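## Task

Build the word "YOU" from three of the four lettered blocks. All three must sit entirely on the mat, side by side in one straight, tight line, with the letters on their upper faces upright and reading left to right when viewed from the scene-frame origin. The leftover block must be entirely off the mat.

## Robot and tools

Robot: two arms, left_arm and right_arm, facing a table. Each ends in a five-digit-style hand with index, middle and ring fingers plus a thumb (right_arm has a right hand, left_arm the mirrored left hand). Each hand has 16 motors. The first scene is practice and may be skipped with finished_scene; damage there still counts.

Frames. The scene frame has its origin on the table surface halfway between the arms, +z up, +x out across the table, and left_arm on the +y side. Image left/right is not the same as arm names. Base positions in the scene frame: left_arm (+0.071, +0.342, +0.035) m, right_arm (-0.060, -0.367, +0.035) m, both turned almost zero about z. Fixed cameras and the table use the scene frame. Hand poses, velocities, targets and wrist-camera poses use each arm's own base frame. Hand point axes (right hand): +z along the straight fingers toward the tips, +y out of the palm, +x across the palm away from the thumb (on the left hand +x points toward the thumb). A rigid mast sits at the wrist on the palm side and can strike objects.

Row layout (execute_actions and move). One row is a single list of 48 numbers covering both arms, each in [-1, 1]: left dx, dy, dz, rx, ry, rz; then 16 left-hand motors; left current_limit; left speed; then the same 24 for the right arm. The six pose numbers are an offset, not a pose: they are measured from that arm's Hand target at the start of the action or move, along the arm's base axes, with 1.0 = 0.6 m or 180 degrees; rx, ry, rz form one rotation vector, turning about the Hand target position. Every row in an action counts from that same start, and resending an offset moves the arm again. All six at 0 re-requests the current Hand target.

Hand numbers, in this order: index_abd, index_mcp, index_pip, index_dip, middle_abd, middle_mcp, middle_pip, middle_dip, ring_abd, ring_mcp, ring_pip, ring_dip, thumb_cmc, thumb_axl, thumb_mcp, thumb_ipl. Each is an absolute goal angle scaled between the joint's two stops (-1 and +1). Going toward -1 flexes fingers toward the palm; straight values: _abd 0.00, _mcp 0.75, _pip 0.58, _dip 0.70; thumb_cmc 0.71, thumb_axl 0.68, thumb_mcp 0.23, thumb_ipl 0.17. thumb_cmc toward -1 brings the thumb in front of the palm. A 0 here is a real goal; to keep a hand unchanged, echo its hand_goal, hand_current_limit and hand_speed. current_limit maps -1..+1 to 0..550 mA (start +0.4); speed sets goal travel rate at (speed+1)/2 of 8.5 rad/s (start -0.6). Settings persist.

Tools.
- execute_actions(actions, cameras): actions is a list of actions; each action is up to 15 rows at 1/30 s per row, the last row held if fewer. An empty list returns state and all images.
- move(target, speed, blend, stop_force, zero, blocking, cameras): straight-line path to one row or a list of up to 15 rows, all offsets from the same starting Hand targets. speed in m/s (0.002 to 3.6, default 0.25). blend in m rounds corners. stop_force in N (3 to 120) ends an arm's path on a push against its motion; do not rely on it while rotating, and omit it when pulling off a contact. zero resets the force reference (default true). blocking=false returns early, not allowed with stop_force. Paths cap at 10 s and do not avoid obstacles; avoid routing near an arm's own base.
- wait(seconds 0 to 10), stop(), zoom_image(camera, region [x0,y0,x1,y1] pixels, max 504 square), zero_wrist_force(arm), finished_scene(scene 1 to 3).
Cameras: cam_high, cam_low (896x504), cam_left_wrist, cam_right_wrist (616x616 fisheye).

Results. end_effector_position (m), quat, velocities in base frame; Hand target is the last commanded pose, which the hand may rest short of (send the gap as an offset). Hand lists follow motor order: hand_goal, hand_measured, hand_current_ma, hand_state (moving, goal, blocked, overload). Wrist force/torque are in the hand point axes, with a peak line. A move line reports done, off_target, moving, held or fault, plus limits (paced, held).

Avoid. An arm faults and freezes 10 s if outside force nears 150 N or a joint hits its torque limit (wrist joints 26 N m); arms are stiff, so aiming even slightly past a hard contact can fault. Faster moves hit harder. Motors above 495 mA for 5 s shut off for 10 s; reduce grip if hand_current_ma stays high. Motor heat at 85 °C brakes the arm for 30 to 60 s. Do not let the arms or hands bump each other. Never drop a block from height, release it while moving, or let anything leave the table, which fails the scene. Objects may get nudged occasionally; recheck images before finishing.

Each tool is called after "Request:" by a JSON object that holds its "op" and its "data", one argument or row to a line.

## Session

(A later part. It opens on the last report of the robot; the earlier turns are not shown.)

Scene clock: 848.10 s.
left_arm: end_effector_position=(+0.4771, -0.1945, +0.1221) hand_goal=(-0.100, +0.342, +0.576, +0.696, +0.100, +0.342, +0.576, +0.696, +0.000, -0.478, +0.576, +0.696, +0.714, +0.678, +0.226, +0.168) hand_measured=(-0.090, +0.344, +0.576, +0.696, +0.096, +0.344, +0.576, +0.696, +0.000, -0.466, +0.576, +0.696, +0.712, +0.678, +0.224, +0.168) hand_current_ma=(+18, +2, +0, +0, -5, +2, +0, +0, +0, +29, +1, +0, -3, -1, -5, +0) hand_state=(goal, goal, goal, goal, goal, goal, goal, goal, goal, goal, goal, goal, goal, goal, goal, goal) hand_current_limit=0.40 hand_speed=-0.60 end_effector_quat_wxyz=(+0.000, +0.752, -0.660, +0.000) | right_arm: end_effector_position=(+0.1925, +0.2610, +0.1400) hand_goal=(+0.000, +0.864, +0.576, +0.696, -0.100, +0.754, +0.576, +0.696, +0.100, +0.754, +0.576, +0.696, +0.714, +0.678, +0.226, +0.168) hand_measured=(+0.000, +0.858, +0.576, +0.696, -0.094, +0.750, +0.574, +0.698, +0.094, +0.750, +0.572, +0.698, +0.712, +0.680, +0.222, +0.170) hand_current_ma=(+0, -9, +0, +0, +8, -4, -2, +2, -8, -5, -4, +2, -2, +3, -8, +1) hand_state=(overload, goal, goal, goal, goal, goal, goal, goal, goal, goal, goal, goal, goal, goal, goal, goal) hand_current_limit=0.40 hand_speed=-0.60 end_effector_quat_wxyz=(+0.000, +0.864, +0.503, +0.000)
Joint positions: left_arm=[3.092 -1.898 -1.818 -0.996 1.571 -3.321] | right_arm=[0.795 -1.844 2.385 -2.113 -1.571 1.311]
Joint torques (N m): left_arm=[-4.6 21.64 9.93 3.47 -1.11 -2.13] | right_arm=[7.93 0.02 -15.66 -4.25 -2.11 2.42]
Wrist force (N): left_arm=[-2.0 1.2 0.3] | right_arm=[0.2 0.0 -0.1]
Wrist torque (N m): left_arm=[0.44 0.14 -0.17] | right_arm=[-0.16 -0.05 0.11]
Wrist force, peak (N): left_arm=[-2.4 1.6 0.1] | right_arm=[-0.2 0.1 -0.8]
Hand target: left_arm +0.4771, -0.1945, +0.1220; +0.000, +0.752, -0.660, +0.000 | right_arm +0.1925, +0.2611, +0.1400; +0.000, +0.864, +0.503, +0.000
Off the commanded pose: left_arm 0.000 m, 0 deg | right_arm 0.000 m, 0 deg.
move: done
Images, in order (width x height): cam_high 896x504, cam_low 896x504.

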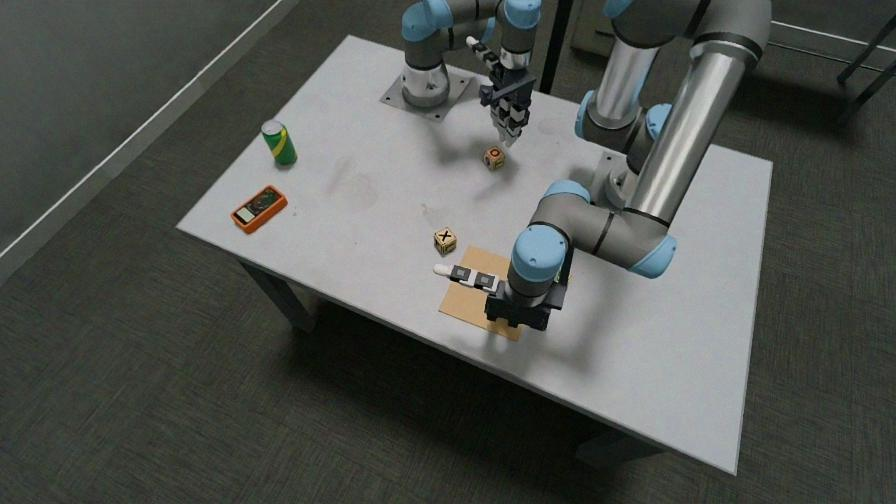

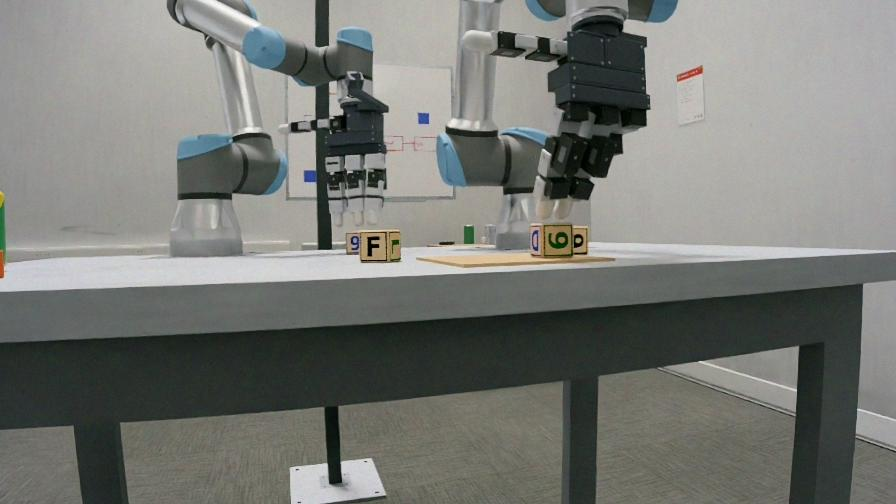

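Request:
{"op": "move", "data": {
  "target": [0,0,-0.0233,0,0,0,-0.1,0.342,0.576,0.696,0.1,0.342,0.576,0.696,0,-0.479,0.576,0.696,0.714,0.678,0.226,0.168,0.4,-0.6,0,0,-0.075,0,0,0,0,0.863,0.576,0.696,-0.1,0.754,0.576,0.696,0.1,0.754,0.576,0.696,0.714,0.678,0.226,0.168,0.4,-0.6],
  "speed": 0.05,
  "stop_force": 4
}}

Request:
{"op": "move", "data": {
  "target": [0,0,-0.0038,0,0,0,-0.1,0.342,0.576,0.696,0.1,0.342,0.576,0.696,0,-0.479,0.576,0.696,0.714,0.678,0.226,0.168,0.4,-0.6,0,0,0,0,0,0,0,0.863,0.576,0.696,-0.1,0.754,0.576,0.696,0.1,0.754,0.576,0.696,0.714,0.678,0.226,0.168,0.4,-0.6],
  "speed": 0.01,
  "cameras": ["cam_low"]
}}

Request:
{"op": "zoom_image", "data": {
  "camera": "cam_low",
  "region": [280, 160, 420, 280]
}}

Scene clock: 862.70 s.
left_arm: end_effector_position=(+0.4771, -0.1945, +0.1166) hand_goal=(-0.100, +0.342, +0.576, +0.696, +0.100, +0.342, +0.576, +0.696, +0.000, -0.478, +0.576, +0.696, +0.714, +0.678, +0.226, +0.168) hand_measured=(-0.090, +0.340, +0.576, +0.696, +0.096, +0.340, +0.574, +0.696, +0.000, -0.466, +0.576, +0.696, +0.712, +0.678, +0.224, +0.168) hand_current_ma=(+17, -2, -1, +0, -5, -2, -1, +0, +0, +29, +1, +0, -3, -1, -5, +0) hand_state=(goal, goal, goal, goal, goal, goal, goal, goal, goal, goal, goal, goal, goal, goal, goal, goal) hand_current_limit=0.40 hand_speed=-0.60 end_effector_quat_wxyz=(+0.000, +0.752, -0.660, +0.000) | right_arm: end_effector_position=(+0.1925, +0.2611, +0.0950) hand_goal=(+0.000, +0.864, +0.576, +0.696, -0.100, +0.754, +0.576, +0.696, +0.100, +0.754, +0.576, +0.696, +0.714, +0.678, +0.226, +0.168) hand_measured=(+0.000, +0.858, +0.576, +0.696, -0.094, +0.750, +0.574, +0.698, +0.094, +0.750, +0.572, +0.698, +0.712, +0.680, +0.222, +0.170) hand_current_ma=(+0, -9, +0, +0, +8, -4, -2, +2, -8, -5, -4, +2, -2, +3, -8, +1) hand_state=(overload, goal, goal, goal, goal, goal, goal, goal, goal, goal, goal, goal, goal, goal, goal, goal) hand_current_limit=0.40 hand_speed=-0.60 end_effector_quat_wxyz=(+0.000, +0.864, +0.503, +0.000)
Joint positions: left_arm=[3.092 -1.906 -1.824 -0.982 1.571 -3.321] | right_arm=[0.795 -1.749 2.461 -2.283 -1.571 1.311]
Joint torques (N m): left_arm=[-9.49 45.4 25.98 2.79 -1.22 -1.61] | right_arm=[-3.88 -1.01 -13.09 -4.26 -2.12 2.22]
Wrist force (N): left_arm=[-1.6 0.2 -2.0] | right_arm=[0.2 0.2 -0.2]
Wrist torque (N m): left_arm=[0.57 0.15 -0.15] | right_arm=[-0.13 -0.02 0.13]
Wrist force, peak (N): left_arm=[-2.3 -4.7 -11.4] | right_arm=[0.1 0.4 0.0]
Hand target: left_arm +0.4771, -0.1945, +0.1166; +0.000, +0.752, -0.660, +0.000 (not the last commanded pose) | right_arm +0.1925, +0.2611, +0.0950; +0.000, +0.864, +0.503, +0.000
Off the commanded pose: left_arm 0.009 m, 0 deg | right_arm 0.000 m, 0 deg.
move: contact (left_arm)

Scene clock: 863.40 s.
left_arm: end_effector_position=(+0.4771, -0.1945, +0.1145) hand_goal=(-0.100, +0.342, +0.576, +0.696, +0.100, +0.342, +0.576, +0.696, +0.000, -0.478, +0.576, +0.696, +0.714, +0.678, +0.226, +0.168) hand_measured=(-0.092, +0.328, +0.570, +0.696, +0.094, +0.328, +0.568, +0.694, +0.000, -0.466, +0.576, +0.696, +0.712, +0.678, +0.224, +0.168) hand_current_ma=(+13, -33, -9, +0, -8, -31, -13, -2, +0, +29, +1, +0, -3, -1, -5, +0) hand_state=(goal, goal, goal, goal, goal, goal, goal, goal, goal, goal, goal, goal, goal, goal, goal, goal) hand_current_limit=0.40 hand_speed=-0.60 end_effector_quat_wxyz=(+0.000, +0.752, -0.660, +0.000) | right_arm: end_effector_position=(+0.1925, +0.2611, +0.0950) hand_goal=(+0.000, +0.864, +0.576, +0.696, -0.100, +0.754, +0.576, +0.696, +0.100, +0.754, +0.576, +0.696, +0.714, +0.678, +0.226, +0.168) hand_measured=(+0.000, +0.858, +0.576, +0.696, -0.094, +0.750, +0.574, +0.698, +0.094, +0.750, +0.572, +0.698, +0.712, +0.680, +0.222, +0.170) hand_current_ma=(+0, -9, +0, +0, +8, -4, -2, +2, -8, -5, -4, +2, -2, +3, -8, +1) hand_state=(overload, goal, goal, goal, goal, goal, goal, goal, goal, goal, goal, goal, goal, goal, goal, goal) hand_current_limit=0.40 hand_speed=-0.60 end_effector_quat_wxyz=(+0.000, +0.864, +0.503, +0.000)
Joint positions: left_arm=[3.092 -1.909 -1.827 -0.977 1.571 -3.321] | right_arm=[0.795 -1.749 2.461 -2.283 -1.571 1.311]
Joint torques (N m): left_arm=[-9.75 12.77 0.61 0.87 -1.29 -1.29] | right_arm=[1.36 -1.01 -13.1 -4.34 -2.18 2.4]
Wrist force (N): left_arm=[-2.1 -7.1 -16.8] | right_arm=[0.1 0.0 -0.2]
Wrist torque (N m): left_arm=[1.33 0.15 -0.17] | right_arm=[-0.16 -0.02 0.12]
Wrist force, peak (N): left_arm=[-2.3 -9.6 -19.8] | right_arm=[0.2 0.3 -0.2]
Hand target: left_arm +0.4771, -0.1945, +0.1144; +0.000, +0.752, -0.660, +0.000 | right_arm +0.1925, +0.2611, +0.0950; +0.000, +0.864, +0.503, +0.000
Off the commanded pose: left_arm 0.000 m, 0 deg | right_arm 0.000 m, 0 deg.
move: done
Images, in order (width x height): cam_low 896x504.

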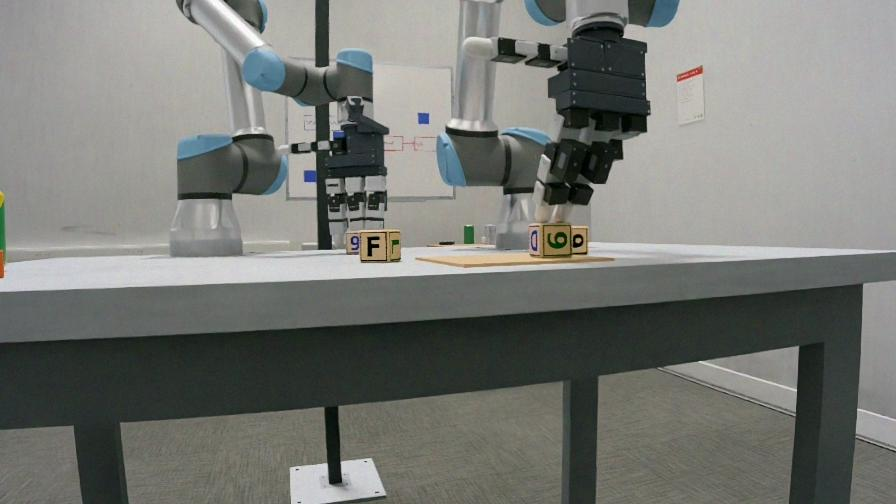

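Scaled by 3.600 from the camera's 896x504 image, which has a finer 1280x720 frame.

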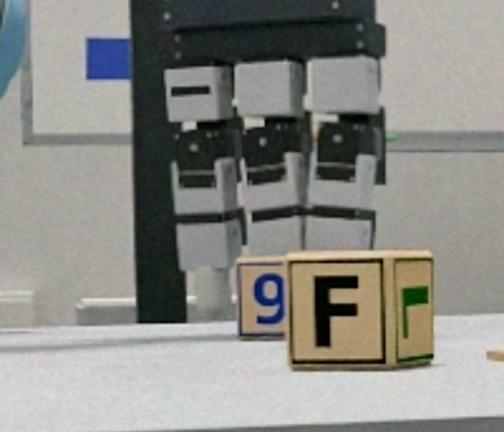

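Request:
{"op": "move", "data": {
  "target": [
    [0.0013,-0.0048,-0.0008,0,0,0.0833,-0.1,0.342,0.576,0.696,0.1,0.342,0.576,0.696,0,-0.479,0.576,0.696,0.714,0.678,0.226,0.168,0.4,-0.6,0.0067,0.012,0,0,0,0,0,0.863,0.576,0.696,-0.1,0.754,0.576,0.696,0.1,0.754,0.576,0.696,0.714,0.678,0.226,0.168,0.4,-0.6],
    [0.0038,-0.0092,-0.0017,0,0,0.1667,-0.1,0.342,0.576,0.696,0.1,0.342,0.576,0.696,0,-0.479,0.576,0.696,0.714,0.678,0.226,0.168,0.4,-0.6,0.0466,-0.0106,0,0,0,0,0,0.863,0.576,0.696,-0.1,0.754,0.576,0.696,0.1,0.754,0.576,0.696,0.714,0.678,0.226,0.168,0.4,-0.6],
    [0.0073,-0.0127,-0.0017,0,0,0.25,-0.1,0.342,0.576,0.696,0.1,0.342,0.576,0.696,0,-0.479,0.576,0.696,0.714,0.678,0.226,0.168,0.4,-0.6,0.0864,-0.0333,0,0,0,0,0,0.863,0.576,0.696,-0.1,0.754,0.576,0.696,0.1,0.754,0.576,0.696,0.714,0.678,0.226,0.168,0.4,-0.6],
    [0.0117,-0.0152,-0.0017,0,0,0.3333,-0.1,0.342,0.576,0.696,0.1,0.342,0.576,0.696,0,-0.479,0.576,0.696,0.714,0.678,0.226,0.168,0.4,-0.6,0.1263,-0.0559,0,0,0,0,0,0.863,0.576,0.696,-0.1,0.754,0.576,0.696,0.1,0.754,0.576,0.696,0.714,0.678,0.226,0.168,0.4,-0.6],
    [0.0165,-0.0165,-0.0017,0,0,0.4167,-0.1,0.342,0.576,0.696,0.1,0.342,0.576,0.696,0,-0.479,0.576,0.696,0.714,0.678,0.226,0.168,0.4,-0.6,0.1661,-0.0785,0,0,0,0,0,0.863,0.576,0.696,-0.1,0.754,0.576,0.696,0.1,0.754,0.576,0.696,0.714,0.678,0.226,0.168,0.4,-0.6],
    [0.0215,-0.0165,-0.0017,0,0,0.5,-0.1,0.342,0.576,0.696,0.1,0.342,0.576,0.696,0,-0.479,0.576,0.696,0.714,0.678,0.226,0.168,0.4,-0.6,0.206,-0.1012,0,0,0,0,0,0.863,0.576,0.696,-0.1,0.754,0.576,0.696,0.1,0.754,0.576,0.696,0.714,0.678,0.226,0.168,0.4,-0.6],
    [0.025,-0.0157,-0.0017,0,0,0.5594,-0.1,0.342,0.576,0.696,0.1,0.342,0.576,0.696,0,-0.479,0.576,0.696,0.714,0.678,0.226,0.168,0.4,-0.6,0.2458,-0.1238,0,0,0,0,0,0.863,0.576,0.696,-0.1,0.754,0.576,0.696,0.1,0.754,0.576,0.696,0.714,0.678,0.226,0.168,0.4,-0.6]
  ],
  "speed": 0.13,
  "blend": [0.003,0.005,0.005,0.005,0.005,0.005,0],
  "cameras": ["cam_low","cam_high"]
}}

Request:
{"op": "zoom_image", "data": {
  "camera": "cam_low",
  "region": [280, 160, 420, 280]
}}

Request:
{"op": "zoom_image", "data": {
  "camera": "cam_low",
  "region": [480, 190, 620, 280]
}}

Scene clock: 915.63 s.
left_arm: end_effector_position=(+0.4921, -0.2039, +0.1133) hand_goal=(-0.100, +0.342, +0.576, +0.696, +0.100, +0.342, +0.576, +0.696, +0.000, -0.478, +0.576, +0.696, +0.714, +0.678, +0.226, +0.168) hand_measured=(-0.100, +0.344, +0.574, +0.694, +0.082, +0.318, +0.562, +0.692, +0.000, -0.466, +0.576, +0.696, +0.712, +0.678, +0.224, +0.168) hand_current_ma=(+0, +2, -2, -3, -37, -62, -29, -5, +0, +29, +1, +0, -3, -1, -5, +0) hand_state=(goal, goal, goal, goal, goal, blocked, goal, goal, goal, goal, goal, goal, goal, goal, goal, goal) hand_current_limit=0.40 hand_speed=-0.60 end_effector_quat_wxyz=(+0.000, +0.987, +0.158, +0.000) | right_arm: end_effector_position=(+0.3400, +0.1868, +0.0950) hand_goal=(+0.000, +0.864, +0.576, +0.696, -0.100, +0.754, +0.576, +0.696, +0.100, +0.754, +0.576, +0.696, +0.714, +0.678, +0.226, +0.168) hand_measured=(+0.000, +0.858, +0.576, +0.696, -0.094, +0.754, +0.574, +0.698, +0.094, +0.752, +0.574, +0.698, +0.712, +0.680, +0.222, +0.170) hand_current_ma=(+0, -9, +0, +0, +8, -1, -1, +2, -8, -2, -2, +2, -2, +3, -8, +1) hand_state=(overload, goal, goal, goal, goal, goal, goal, goal, goal, goal, goal, goal, goal, goal, goal, goal) hand_current_limit=0.40 hand_speed=-0.60 end_effector_quat_wxyz=(+0.000, +0.864, +0.503, +0.000)
Joint positions: left_arm=[3.148 -1.655 -2.155 -0.902 1.571 -5.022] | right_arm=[0.364 -1.678 2.404 -2.298 -1.571 0.88]
Joint torques (N m): left_arm=[-10.13 32.41 8.55 3.7 0.85 -2.42] | right_arm=[-14.55 -3.92 -28.89 -4.27 2.09 -2.08]
Wrist force (N): left_arm=[-3.3 -1.5 -6.0] | right_arm=[0.1 -0.4 -0.2]
Wrist torque (N m): left_arm=[0.73 -0.02 -0.05] | right_arm=[-0.16 -0.02 0.08]
Wrist force, peak (N): left_arm=[-2.5 -10.7 -23.1] | right_arm=[0.2 -0.5 -0.5]
Hand target: left_arm +0.4921, -0.2039, +0.1133; +0.000, +0.987, +0.158, +0.000 | right_arm +0.3400, +0.1868, +0.0950; +0.000, +0.864, +0.503, +0.000
Off the commanded pose: left_arm 0.000 m, 0 deg | right_arm 0.000 m, 0 deg.
move: done
Images, in order (width x height): cam_high 896x504, cam_low 896x504.

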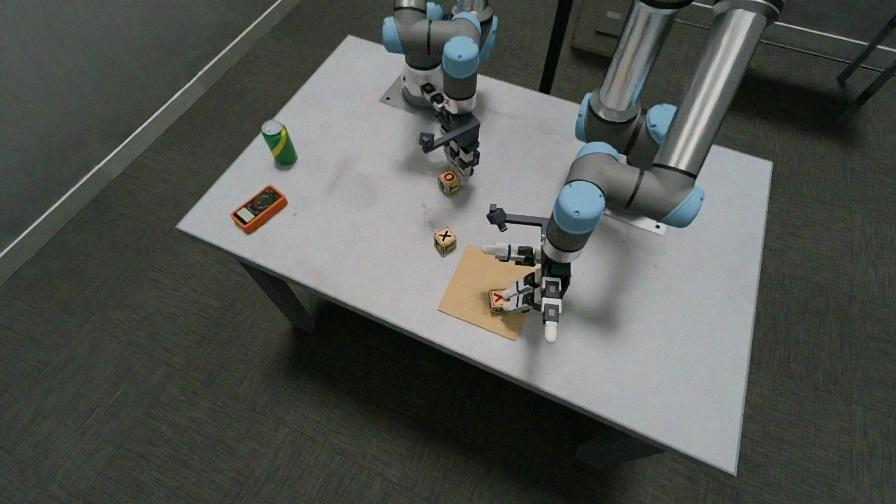

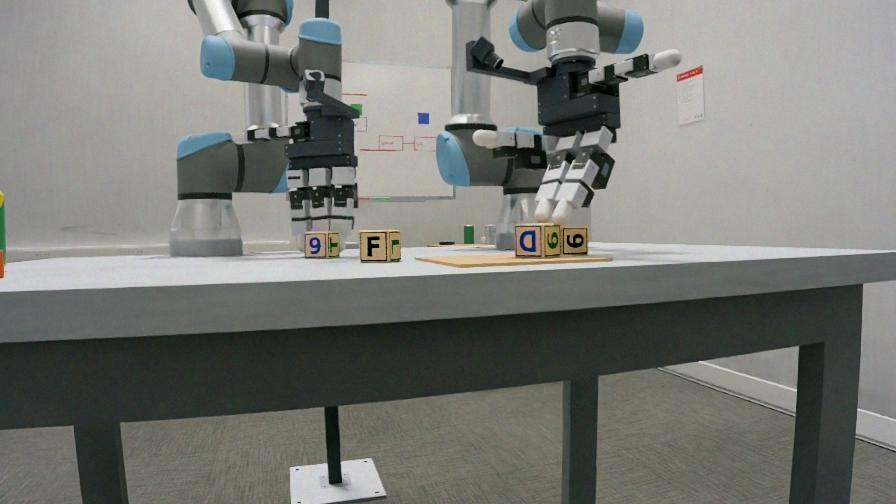

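Scaled by 3.600 from the camera's 896x504 image, which has a finer 1280x720 frame.

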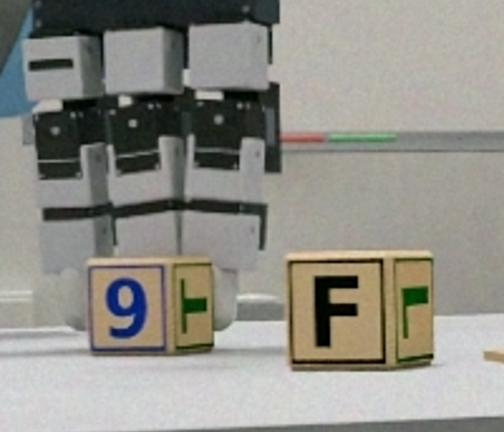

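Scaled by 3.600 from the camera's 896x504 image, which has a finer 1280x720 frame.

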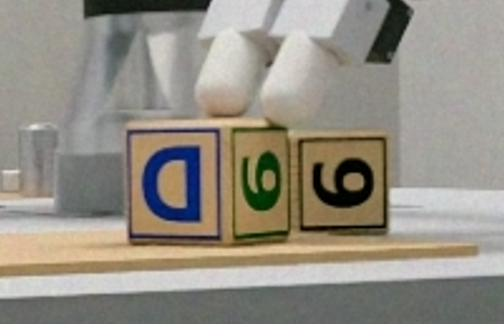

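Request:
{"op": "move", "data": {
  "target": [
    [0,0,0.05,0,0,0,-0.1,0.342,0.576,0.696,0.1,0.342,0.576,0.696,0,-0.479,0.576,0.696,0.714,0.678,0.226,0.168,0.4,-0.6,-0.0217,0.0124,0,0,0,0,0,0.863,0.576,0.696,-0.1,0.754,0.576,0.696,0.1,0.754,0.576,0.696,0.714,0.678,0.226,0.168,0.4,-0.6],
    [-0.1,0.1,0.25,0,0,-0.4,-0.1,0.342,0.576,0.696,0.1,0.342,0.576,0.696,0,-0.479,0.576,0.696,0.714,0.678,0.226,0.168,0.4,-0.6,-0.0217,0.0124,0.18,0,0,-0.5,0,0.863,0.576,0.696,-0.1,0.754,0.576,0.696,0.1,0.754,0.576,0.696,0.714,0.678,0.226,0.168,0.4,-0.6],
    [-0.2,0.25,0.2,0,0,-0.57,-0.1,0.342,0.576,0.696,0.1,0.342,0.576,0.696,0,-0.479,0.576,0.696,0.714,0.678,0.226,0.168,0.4,-0.6,-0.15,-0.05,0.18,0,0,-0.85,0,0.863,0.576,0.696,-0.1,0.754,0.576,0.696,0.1,0.754,0.576,0.696,0.714,0.678,0.226,0.168,0.4,-0.6]
  ],
  "speed": [0.1,0.45,0.45],
  "blend": [0.003,0.03,0],
  "cameras": ["cam_low","cam_high"]
}}

Request:
{"op": "zoom_image", "data": {
  "camera": "cam_high",
  "region": [430, 165, 480, 260]
}}

Request:
{"op": "zoom_image", "data": {
  "camera": "cam_high",
  "region": [480, 260, 580, 330]
}}

Request:
{"op": "zoom_image", "data": {
  "camera": "cam_low",
  "region": [290, 200, 620, 280]
}}

Scene clock: 969.70 s.
left_arm: end_effector_position=(+0.3721, -0.0540, +0.2334) hand_goal=(-0.100, +0.342, +0.576, +0.696, +0.100, +0.342, +0.576, +0.696, +0.000, -0.478, +0.576, +0.696, +0.714, +0.678, +0.226, +0.168) hand_measured=(-0.098, +0.346, +0.576, +0.694, +0.086, +0.342, +0.572, +0.694, +0.000, -0.466, +0.576, +0.696, +0.712, +0.678, +0.224, +0.168) hand_current_ma=(+1, +6, +0, -3, -23, -1, -5, -4, +0, +29, +1, +0, -3, -1, -5, +0) hand_state=(goal, goal, goal, goal, goal, goal, goal, goal, goal, goal, goal, goal, goal, goal, goal, goal) hand_current_limit=0.40 hand_speed=-0.60 end_effector_quat_wxyz=(+0.000, +0.741, -0.672, +0.000) | right_arm: end_effector_position=(+0.2500, +0.1568, +0.2030) hand_goal=(+0.000, +0.864, +0.576, +0.696, -0.100, +0.754, +0.576, +0.696, +0.100, +0.754, +0.576, +0.696, +0.714, +0.678, +0.226, +0.168) hand_measured=(+0.000, +0.858, +0.576, +0.696, -0.094, +0.754, +0.574, +0.698, +0.094, +0.752, +0.574, +0.698, +0.712, +0.680, +0.222, +0.170) hand_current_ma=(+0, -8, +0, +0, +8, -1, -1, +2, -8, -2, -2, +2, -2, +3, -8, +1) hand_state=(overload, goal, goal, goal, goal, goal, goal, goal, goal, goal, goal, goal, goal, goal, goal, goal) hand_current_limit=0.40 hand_speed=-0.60 end_effector_quat_wxyz=(+0.000, +0.691, -0.723, +0.000)
Joint positions: left_arm=[3.388 -1.483 -1.977 -1.252 1.571 -2.992] | right_arm=[-0.009 -1.897 2.241 -1.915 -1.571 3.177]
Joint torques (N m): left_arm=[9.42 31.04 13.21 3.44 -1.32 1.98] | right_arm=[-13.87 -19.86 -18.38 -0.92 -2.08 2.16]
Wrist force (N): left_arm=[-1.8 1.5 0.3] | right_arm=[0.0 0.1 0.0]
Wrist torque (N m): left_arm=[0.49 0.11 -0.19] | right_arm=[-0.15 -0.01 -0.05]
Wrist force, peak (N): left_arm=[-3.4 -1.5 -6.3] | right_arm=[0.1 -0.3 -0.7]
Hand target: left_arm +0.3721, -0.0539, +0.2333; +0.000, +0.741, -0.672, +0.000 | right_arm +0.2500, +0.1568, +0.2030; +0.000, +0.691, -0.723, +0.000
Off the commanded pose: left_arm 0.000 m, 0 deg | right_arm 0.000 m, 0 deg.
move: done
Images, in order (width x height): cam_high 896x504, cam_low 896x504.

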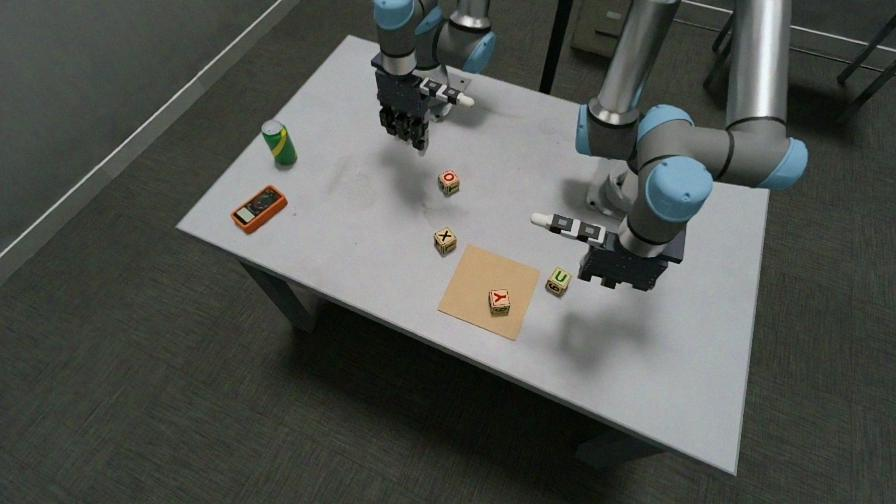

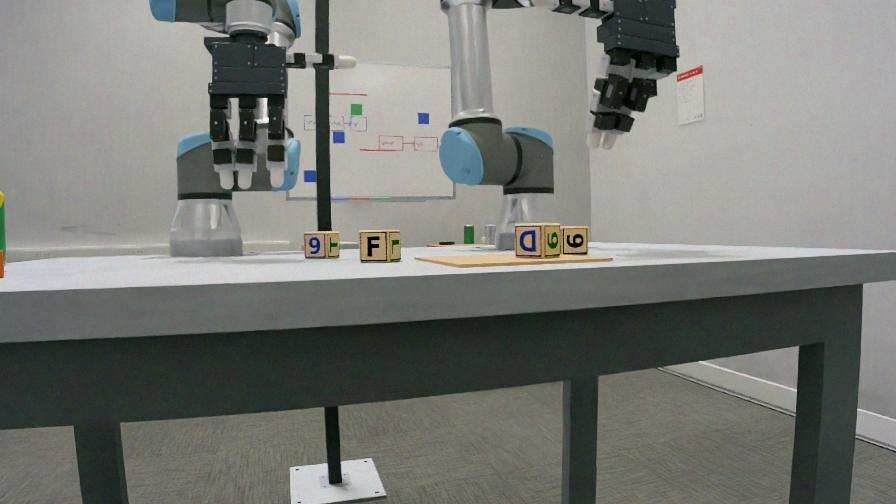

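Scaled by 5.305 from the camera's 896x504 image, which has a finer 1280x720 frame.

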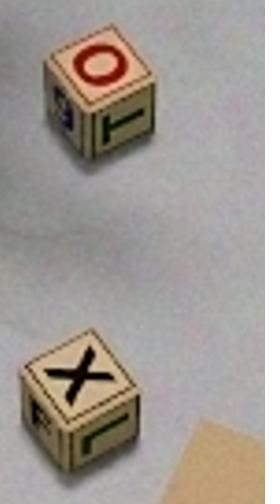

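Scaled by 5.040 from the camera's 896x504 image, which has a finer 1280x720 frame.

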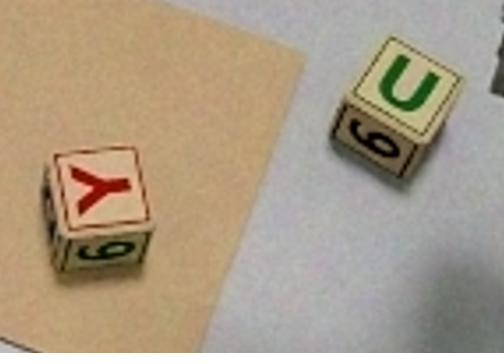

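Scaled by 1.527 from the camera's 896x504 image, which has a finer 1280x720 frame.

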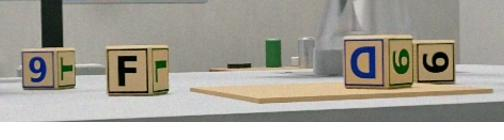

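Request:
{"op": "move", "data": {
  "target": [0.2133,-0.3027,-0.1888,-0.1799,-0.3655,-0.3065,-0.117,0.452,-0.299,0.551,0.117,0.452,-0.299,0.551,-0.2,0.754,0.576,0.696,-0.653,0.678,0.045,0.168,0.4,-0.6,0.1443,0.2287,-0.0883,0,0,-0.1522,0,0.863,0.576,0.696,-0.1,0.342,0.576,0.696,0.1,0.342,0.576,0.696,0.714,0.678,0.226,0.168,0.4,-0.6],
  "speed": 0.35,
  "cameras": ["cam_low","cam_high"]
}}

Request:
{"op": "zoom_image", "data": {
  "camera": "cam_low",
  "region": [280, 130, 620, 280]
}}

Scene clock: 1042.27 s.
left_arm: end_effector_position=(+0.5000, -0.2356, +0.1201) hand_goal=(-0.116, +0.452, -0.298, +0.552, +0.118, +0.452, -0.298, +0.552, -0.200, +0.754, +0.576, +0.696, -0.652, +0.678, +0.046, +0.168) hand_measured=(-0.112, +0.448, -0.296, +0.556, +0.114, +0.448, -0.294, +0.554, -0.198, +0.744, +0.576, +0.696, -0.650, +0.678, +0.044, +0.168) hand_current_ma=(+4, -5, +4, +4, -5, -6, +6, +3, +3, -23, +0, +0, +1, -1, -3, +0) hand_state=(goal, goal, goal, goal, goal, goal, goal, goal, goal, goal, goal, goal, goal, goal, goal, goal) hand_current_limit=0.40 hand_speed=-0.60 end_effector_quat_wxyz=(+0.158, -0.225, +0.787, -0.551) | right_arm: end_effector_position=(+0.3366, +0.2940, +0.1500) hand_goal=(+0.000, +0.864, +0.576, +0.696, -0.100, +0.342, +0.576, +0.696, +0.100, +0.342, +0.576, +0.696, +0.714, +0.678, +0.226, +0.168) hand_measured=(+0.000, +0.858, +0.576, +0.696, -0.094, +0.352, +0.574, +0.698, +0.094, +0.350, +0.574, +0.698, +0.712, +0.680, +0.222, +0.170) hand_current_ma=(+0, -8, +0, +0, +8, +16, -1, +2, -8, +13, -2, +2, -2, +3, -8, +1) hand_state=(overload, goal, goal, goal, goal, goal, goal, goal, goal, goal, goal, goal, goal, goal, goal, goal) hand_current_limit=0.40 hand_speed=-0.60 end_effector_quat_wxyz=(+0.000, -0.500, +0.866, +0.000)
Joint positions: left_arm=[3.306 -1.955 -2.292 0.346 0.52 -2.452] | right_arm=[0.234 -1.549 2.107 -2.129 -1.571 3.898]
Joint torques (N m): left_arm=[-7.47 15.36 18.63 3.51 -2.46 -2.13] | right_arm=[14.89 -13.18 -31.22 -4.28 -2.07 2.39]
Wrist force (N): left_arm=[-0.9 3.1 -1.6] | right_arm=[0.1 0.0 0.0]
Wrist torque (N m): left_arm=[0.70 -0.01 0.02] | right_arm=[-0.11 -0.03 -0.04]
Wrist force, peak (N): left_arm=[-1.1 3.5 -1.5] | right_arm=[-0.7 0.2 0.1]
Hand target: left_arm +0.5001, -0.2356, +0.1201; +0.158, -0.225, +0.787, -0.551 | right_arm +0.3366, +0.2940, +0.1500; +0.000, -0.500, +0.866, +0.000
Off the commanded pose: left_arm 0.000 m, 0 deg | right_arm 0.000 m, 0 deg.
move: done
Images, in order (width x height): cam_high 896x504, cam_low 896x504.

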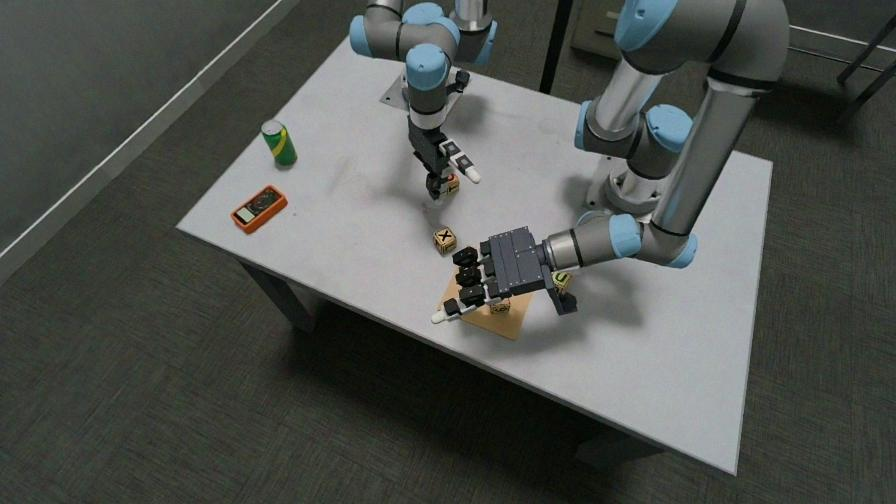

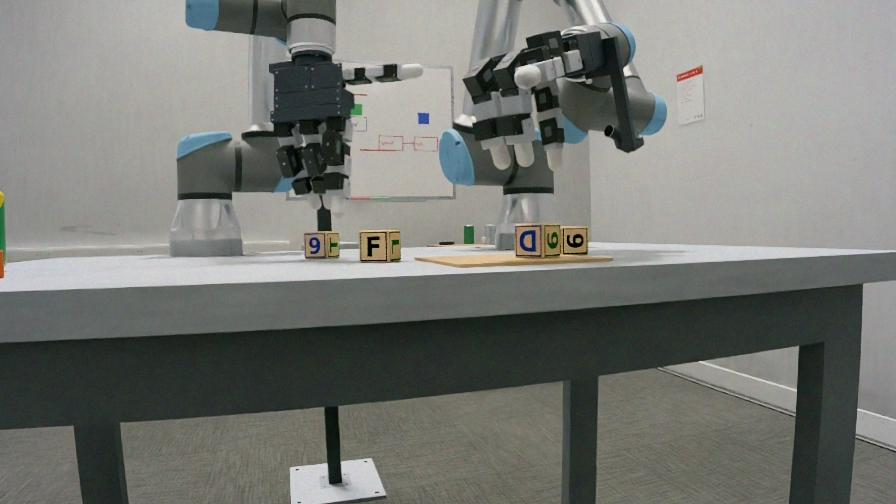

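Scaled by 1.482 from the camera's 896x504 image, which has a finer 1280x720 frame.

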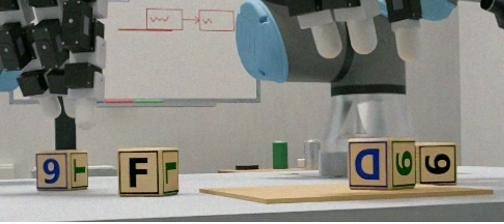

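Request:
{"op": "move", "data": {
  "target": [0,0,-0.1667,0,0,0,-0.117,0.452,-0.299,0.551,0.117,0.452,-0.299,0.551,-0.2,0.754,0.576,0.696,-0.653,0.678,0.045,0.168,0.4,-0.6,0,0,-0.075,0,0,0,0,0.863,0.576,0.696,-0.1,0.342,0.576,0.696,0.1,0.342,0.576,0.696,0.714,0.678,0.226,0.168,0.4,-0.6],
  "speed": 0.06,
  "stop_force": 4,
  "cameras": ["cam_low","cam_left_wrist"]
}}

Request:
{"op": "zoom_image", "data": {
  "camera": "cam_low",
  "region": [460, 130, 640, 280]
}}

Request:
{"op": "zoom_image", "data": {
  "camera": "cam_low",
  "region": [260, 160, 440, 280]
}}

Scene clock: 1055.33 s.
left_arm: end_effector_position=(+0.5001, -0.2356, +0.0201) hand_goal=(-0.116, +0.452, -0.298, +0.552, +0.118, +0.452, -0.298, +0.552, -0.200, +0.754, +0.576, +0.696, -0.652, +0.678, +0.046, +0.168) hand_measured=(-0.112, +0.448, -0.296, +0.556, +0.114, +0.448, -0.294, +0.554, -0.198, +0.744, +0.576, +0.696, -0.650, +0.678, +0.044, +0.168) hand_current_ma=(+4, -6, +4, +4, -5, -6, +5, +3, +3, -23, +0, +0, +1, -1, -3, +0) hand_state=(goal, goal, goal, goal, goal, goal, goal, goal, goal, goal, goal, goal, goal, goal, goal, goal) hand_current_limit=0.40 hand_speed=-0.60 end_effector_quat_wxyz=(+0.158, -0.225, +0.787, -0.551) | right_arm: end_effector_position=(+0.3365, +0.2940, +0.1131) hand_goal=(+0.000, +0.864, +0.576, +0.696, -0.100, +0.342, +0.576, +0.696, +0.100, +0.342, +0.576, +0.696, +0.714, +0.678, +0.226, +0.168) hand_measured=(+0.000, +0.858, +0.576, +0.696, -0.092, +0.344, +0.574, +0.696, +0.094, +0.344, +0.574, +0.696, +0.712, +0.680, +0.222, +0.168) hand_current_ma=(+0, -8, +0, +0, +9, +1, -1, +0, -8, +1, -2, +0, -2, +3, -8, +1) hand_state=(overload, goal, goal, goal, goal, goal, goal, goal, goal, goal, goal, goal, goal, goal, goal, goal) hand_current_limit=0.40 hand_speed=-0.60 end_effector_quat_wxyz=(+0.000, -0.500, +0.866, +0.000)
Joint positions: left_arm=[3.306 -2.253 -2.287 0.639 0.52 -2.452] | right_arm=[0.234 -1.489 2.159 -2.24 -1.571 3.898]
Joint torques (N m): left_arm=[-9.55 22.24 13.06 3.5 -0.6 -2.31] | right_arm=[4.98 -35.28 -29.83 -1 2.02 -0.26]
Wrist force (N): left_arm=[-0.9 3.2 -1.6] | right_arm=[-0.3 0.2 -0.2]
Wrist torque (N m): left_arm=[0.72 0.00 0.02] | right_arm=[-0.07 0.04 -0.06]
Wrist force, peak (N): left_arm=[-0.8 3.7 -1.7] | right_arm=[-0.2 -2.0 -7.1]
Hand target: left_arm +0.5001, -0.2356, +0.0200; +0.158, -0.225, +0.787, -0.551 | right_arm +0.3365, +0.2940, +0.1131; +0.000, -0.500, +0.866, +0.000 (not the last commanded pose)
Off the commanded pose: left_arm 0.000 m, 0 deg | right_arm 0.008 m, 0 deg.
move: contact (right_arm)
camera_calibration:
cam_left_wrist: T_world_to_cam=[[0.753901, 0.202638, 0.624957, -0.372237], [-0.656922, 0.246011, 0.712694, 0.31957], [-0.00932773, -0.947848, 0.318585, -0.108257], [0, 0, 0, 1]] pos_world=[0.489553, -0.1058, 0.039366]
Images, in order (width x height): cam_low 896x504, cam_left_wrist 616x616.

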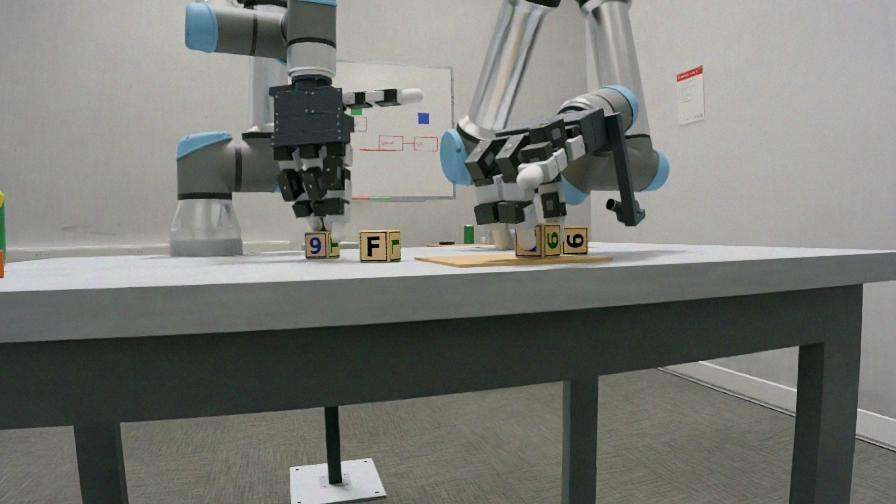

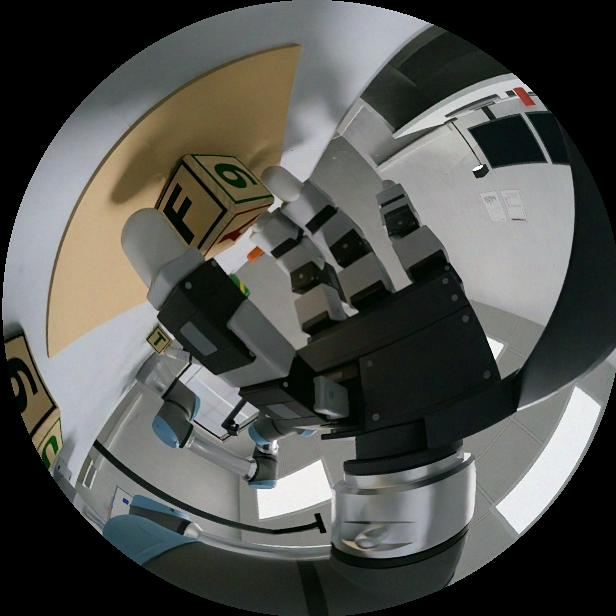

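Scaled by 2.800 from the camera's 896x504 image, which has a finer 1280x720 frame.

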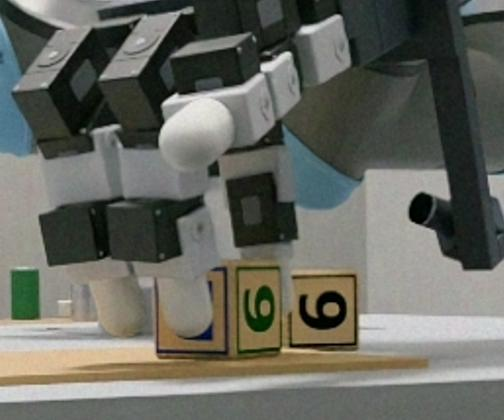

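Scaled by 2.800 from the camera's 896x504 image, which has a finer 1280x720 frame.

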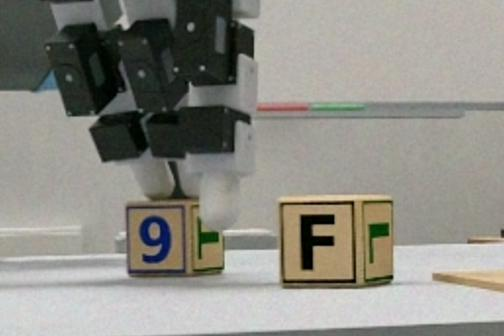

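Request:
{"op": "move", "data": {
  "target": [0,0,0,0,0,0,-0.117,0.178,-0.299,0.551,0.117,0.178,-0.299,0.551,-0.2,0.754,0.576,0.696,-0.653,0.678,-0.157,0.168,0.0,-0.9,0,-0.0058,0.0083,0,0,0,0,0.863,0.576,0.696,-0.1,0.342,0.576,0.696,0.1,0.342,0.576,0.696,0.714,0.678,0.226,0.168,0.4,-0.6],
  "speed": 0.02
}}

Request:
{"op": "move", "data": {
  "target": [0,0,0,0,0,0,-0.117,0.178,-0.299,0.551,0.117,0.178,-0.299,0.551,-0.2,0.754,0.576,0.696,-0.653,0.678,-0.157,0.168,0.0,-0.9,0,0,-0.025,0,0,0,0,0.863,0.576,0.696,-0.1,0.342,0.576,0.696,0.1,0.342,0.576,0.696,0.714,0.678,0.226,0.168,0.4,-0.6],
  "speed": 0.02,
  "stop_force": 4,
  "cameras": ["cam_low"]
}}

Request:
{"op": "zoom_image", "data": {
  "camera": "cam_low",
  "region": [460, 130, 640, 280]
}}

Request:
{"op": "zoom_image", "data": {
  "camera": "cam_low",
  "region": [260, 160, 440, 280]
}}

Scene clock: 1108.80 s.
left_arm: end_effector_position=(+0.5001, -0.2356, +0.0201) hand_goal=(-0.116, +0.178, -0.298, +0.552, +0.118, +0.178, -0.298, +0.552, -0.200, +0.754, +0.576, +0.696, -0.652, +0.678, -0.156, +0.168) hand_measured=(-0.112, +0.272, -0.286, +0.556, +0.114, +0.270, -0.284, +0.554, -0.198, +0.744, +0.576, +0.696, -0.650, +0.678, -0.074, +0.184) hand_current_ma=(+4, +275, +25, +5, -5, +275, +30, +4, +3, -23, +0, +0, +1, -1, +275, +54) hand_state=(goal, blocked, goal, goal, goal, blocked, goal, goal, goal, goal, goal, goal, goal, goal, blocked, goal) hand_current_limit=0.00 hand_speed=-0.90 end_effector_quat_wxyz=(+0.158, -0.225, +0.787, -0.551) | right_arm: end_effector_position=(+0.3365, +0.2905, +0.1181) hand_goal=(+0.000, +0.864, +0.576, +0.696, -0.100, +0.342, +0.576, +0.696, +0.100, +0.342, +0.576, +0.696, +0.714, +0.678, +0.226, +0.168) hand_measured=(+0.000, +0.858, +0.576, +0.696, -0.092, +0.344, +0.574, +0.696, +0.094, +0.344, +0.574, +0.696, +0.712, +0.680, +0.222, +0.168) hand_current_ma=(+0, -8, +0, +0, +9, +1, -1, +0, -8, +1, -2, +0, -2, +3, -8, +1) hand_state=(overload, goal, goal, goal, goal, goal, goal, goal, goal, goal, goal, goal, goal, goal, goal, goal) hand_current_limit=0.40 hand_speed=-0.60 end_effector_quat_wxyz=(+0.000, -0.500, +0.866, +0.000)
Joint positions: left_arm=[3.306 -2.253 -2.287 0.639 0.52 -2.452] | right_arm=[0.226 -1.502 2.157 -2.225 -1.571 3.89]
Joint torques (N m): left_arm=[-9.08 22.57 11.9 2.77 -0.47 -2.27] | right_arm=[-14.42 -35.06 -29.84 -1.01 1.7 -2.06]
Wrist force (N): left_arm=[-1.1 -0.9 -1.1] | right_arm=[-0.2 0.0 0.0]
Wrist torque (N m): left_arm=[0.68 0.02 0.01] | right_arm=[-0.10 0.03 0.08]
Wrist force, peak (N): left_arm=[-0.9 3.7 -1.8] | right_arm=[0.2 0.4 -0.2]
Hand target: left_arm +0.5001, -0.2356, +0.0200; +0.158, -0.225, +0.787, -0.551 | right_arm +0.3365, +0.2905, +0.1181; +0.000, -0.500, +0.866, +0.000
Off the commanded pose: left_arm 0.000 m, 0 deg | right_arm 0.000 m, 0 deg.
move: done

Scene clock: 1110.20 s.
left_arm: end_effector_position=(+0.5001, -0.2356, +0.0201) hand_goal=(-0.116, +0.178, -0.298, +0.552, +0.118, +0.178, -0.298, +0.552, -0.200, +0.754, +0.576, +0.696, -0.652, +0.678, -0.156, +0.168) hand_measured=(-0.112, +0.272, -0.286, +0.556, +0.114, +0.270, -0.284, +0.554, -0.198, +0.744, +0.576, +0.696, -0.650, +0.678, -0.074, +0.184) hand_current_ma=(+4, +275, +25, +5, -5, +275, +30, +4, +3, -23, +0, +0, +1, -1, +275, +54) hand_state=(goal, blocked, goal, goal, goal, blocked, goal, goal, goal, goal, goal, goal, goal, goal, blocked, goal) hand_current_limit=0.00 hand_speed=-0.90 end_effector_quat_wxyz=(+0.158, -0.225, +0.787, -0.551) | right_arm: end_effector_position=(+0.3365, +0.2905, +0.1125) hand_goal=(+0.000, +0.864, +0.576, +0.696, -0.100, +0.342, +0.576, +0.696, +0.100, +0.342, +0.576, +0.696, +0.714, +0.678, +0.226, +0.168) hand_measured=(+0.000, +0.858, +0.576, +0.696, -0.092, +0.342, +0.572, +0.694, +0.094, +0.340, +0.572, +0.696, +0.712, +0.680, +0.222, +0.168) hand_current_ma=(+0, -8, +0, +0, +9, -1, -4, -1, -8, -1, -4, +0, -2, +3, -8, +1) hand_state=(overload, goal, goal, goal, goal, goal, goal, goal, goal, goal, goal, goal, goal, goal, goal, goal) hand_current_limit=0.40 hand_speed=-0.60 end_effector_quat_wxyz=(+0.000, -0.500, +0.866, +0.000)
Joint positions: left_arm=[3.306 -2.253 -2.287 0.639 0.52 -2.452] | right_arm=[0.226 -1.492 2.164 -2.242 -1.571 3.89]
Joint torques (N m): left_arm=[-6.67 23.16 8.1 0.41 -0.74 -1.73] | right_arm=[-7.44 -34.7 -29.27 -1.04 1.15 -1.46]
Wrist force (N): left_arm=[-1.1 -1.2 -1.1] | right_arm=[-0.1 0.3 -0.4]
Wrist torque (N m): left_arm=[0.67 0.02 0.01] | right_arm=[-0.08 0.02 0.10]
Wrist force, peak (N): left_arm=[-0.9 -1.8 -1.3] | right_arm=[-0.1 -2.6 -7.6]
Hand target: left_arm +0.5001, -0.2356, +0.0200; +0.158, -0.225, +0.787, -0.551 | right_arm +0.3365, +0.2905, +0.1125; +0.000, -0.500, +0.866, +0.000 (not the last commanded pose)
Off the commanded pose: left_arm 0.000 m, 0 deg | right_arm 0.009 m, 0 deg.
move: contact (right_arm)
Images, in order (width x height): cam_low 896x504.

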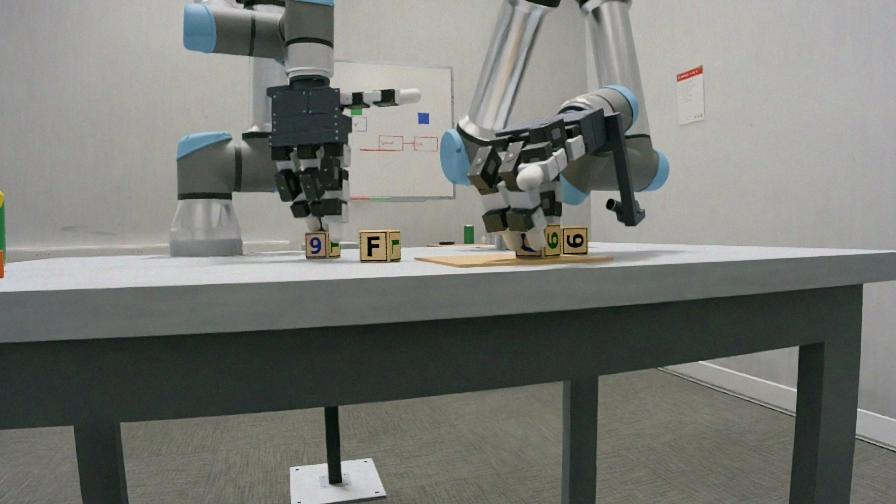

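Scaled by 2.800 from the camera's 896x504 image, which has a finer 1280x720 frame.

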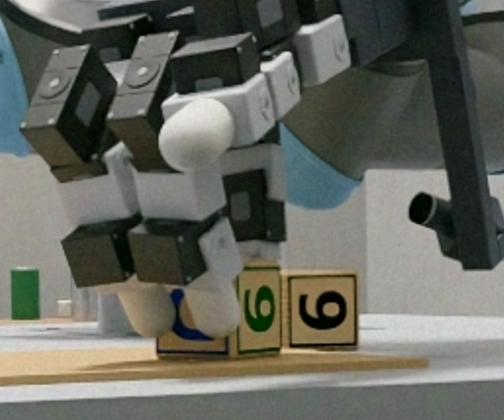

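Scaled by 2.800 from the camera's 896x504 image, which has a finer 1280x720 frame.

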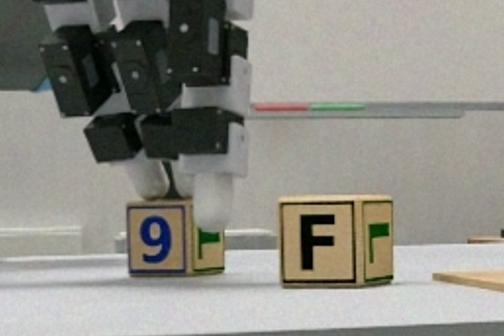

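Request:
{"op": "move", "data": {
  "target": [0,0,0.1,0,0,0,-0.117,0.178,-0.299,0.551,0.117,0.178,-0.299,0.551,-0.2,0.754,0.576,0.696,-0.653,0.678,-0.157,0.168,0.0,-0.9,0,0,-0.0045,0,0,0,0,0.863,0.576,0.696,-0.1,0.342,0.576,0.696,0.1,0.342,0.576,0.696,0.714,0.678,0.226,0.168,0.4,-0.6],
  "speed": 0.06,
  "cameras": ["cam_low"]
}}

Request:
{"op": "zoom_image", "data": {
  "camera": "cam_low",
  "region": [460, 110, 640, 280]
}}

Scene clock: 1128.20 s.
left_arm: end_effector_position=(+0.5000, -0.2356, +0.0800) hand_goal=(-0.116, +0.178, -0.298, +0.552, +0.118, +0.178, -0.298, +0.552, -0.200, +0.754, +0.576, +0.696, -0.652, +0.678, -0.156, +0.168) hand_measured=(-0.110, +0.256, -0.276, +0.564, +0.110, +0.252, -0.272, +0.562, -0.198, +0.744, +0.576, +0.696, -0.650, +0.678, -0.074, +0.194) hand_current_ma=(+8, +275, +54, +24, -11, +267, +64, +17, +3, -23, +0, +0, +4, +0, +275, +94) hand_state=(goal, blocked, blocked, goal, goal, blocked, blocked, goal, goal, goal, goal, goal, goal, goal, blocked, blocked) hand_current_limit=0.00 hand_speed=-0.90 end_effector_quat_wxyz=(+0.158, -0.225, +0.787, -0.551) | right_arm: end_effector_position=(+0.3365, +0.2905, +0.1098) hand_goal=(+0.000, +0.864, +0.576, +0.696, -0.100, +0.342, +0.576, +0.696, +0.100, +0.342, +0.576, +0.696, +0.714, +0.678, +0.226, +0.168) hand_measured=(+0.000, +0.858, +0.576, +0.696, -0.094, +0.324, +0.566, +0.692, +0.092, +0.324, +0.564, +0.692, +0.712, +0.680, +0.222, +0.168) hand_current_ma=(+0, -8, +0, +0, +8, -41, -17, -6, -8, -39, -20, -4, -2, +3, -8, +1) hand_state=(overload, goal, goal, goal, goal, goal, goal, goal, goal, goal, goal, goal, goal, goal, goal, goal) hand_current_limit=0.40 hand_speed=-0.60 end_effector_quat_wxyz=(+0.000, -0.500, +0.866, +0.000)
Joint positions: left_arm=[3.306 -2.071 -2.3 0.47 0.52 -2.452] | right_arm=[0.226 -1.488 2.168 -2.25 -1.571 3.89]
Joint torques (N m): left_arm=[2.61 44.5 11.71 0.69 -1.14 2.09] | right_arm=[12.49 -9.96 -9.08 -3.27 1.09 1.31]
Wrist force (N): left_arm=[-0.7 3.7 -1.0] | right_arm=[0.1 -2.7 -9.9]
Wrist torque (N m): left_arm=[0.71 -0.02 -0.08] | right_arm=[0.29 0.41 -0.03]
Wrist force, peak (N): left_arm=[-0.9 4.4 -1.3] | right_arm=[-0.1 -2.8 -10.0]
Hand target: left_arm +0.5001, -0.2356, +0.0800; +0.158, -0.225, +0.787, -0.551 | right_arm +0.3365, +0.2905, +0.1098; +0.000, -0.500, +0.866, +0.000
Off the commanded pose: left_arm 0.000 m, 0 deg | right_arm 0.000 m, 0 deg.
move: done
Images, in order (width x height): cam_low 896x504.

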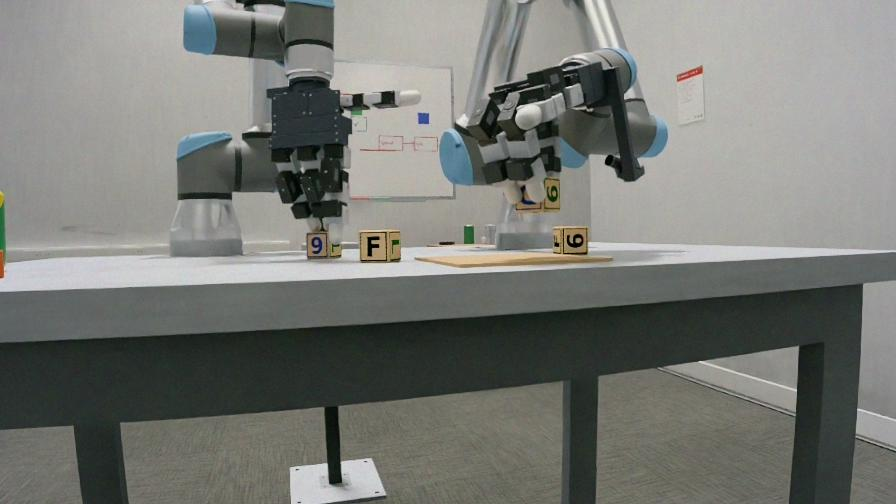

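Scaled by 2.800 from the camera's 896x504 image, which has a finer 1280x720 frame.

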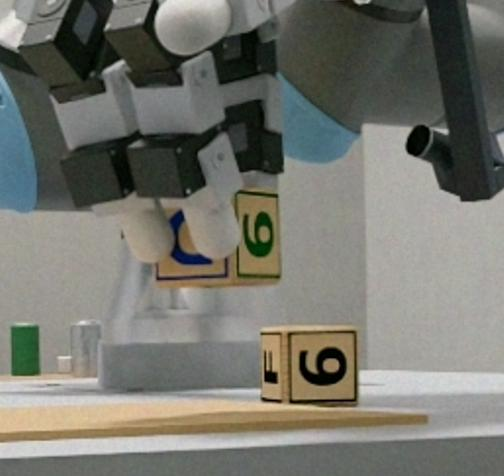

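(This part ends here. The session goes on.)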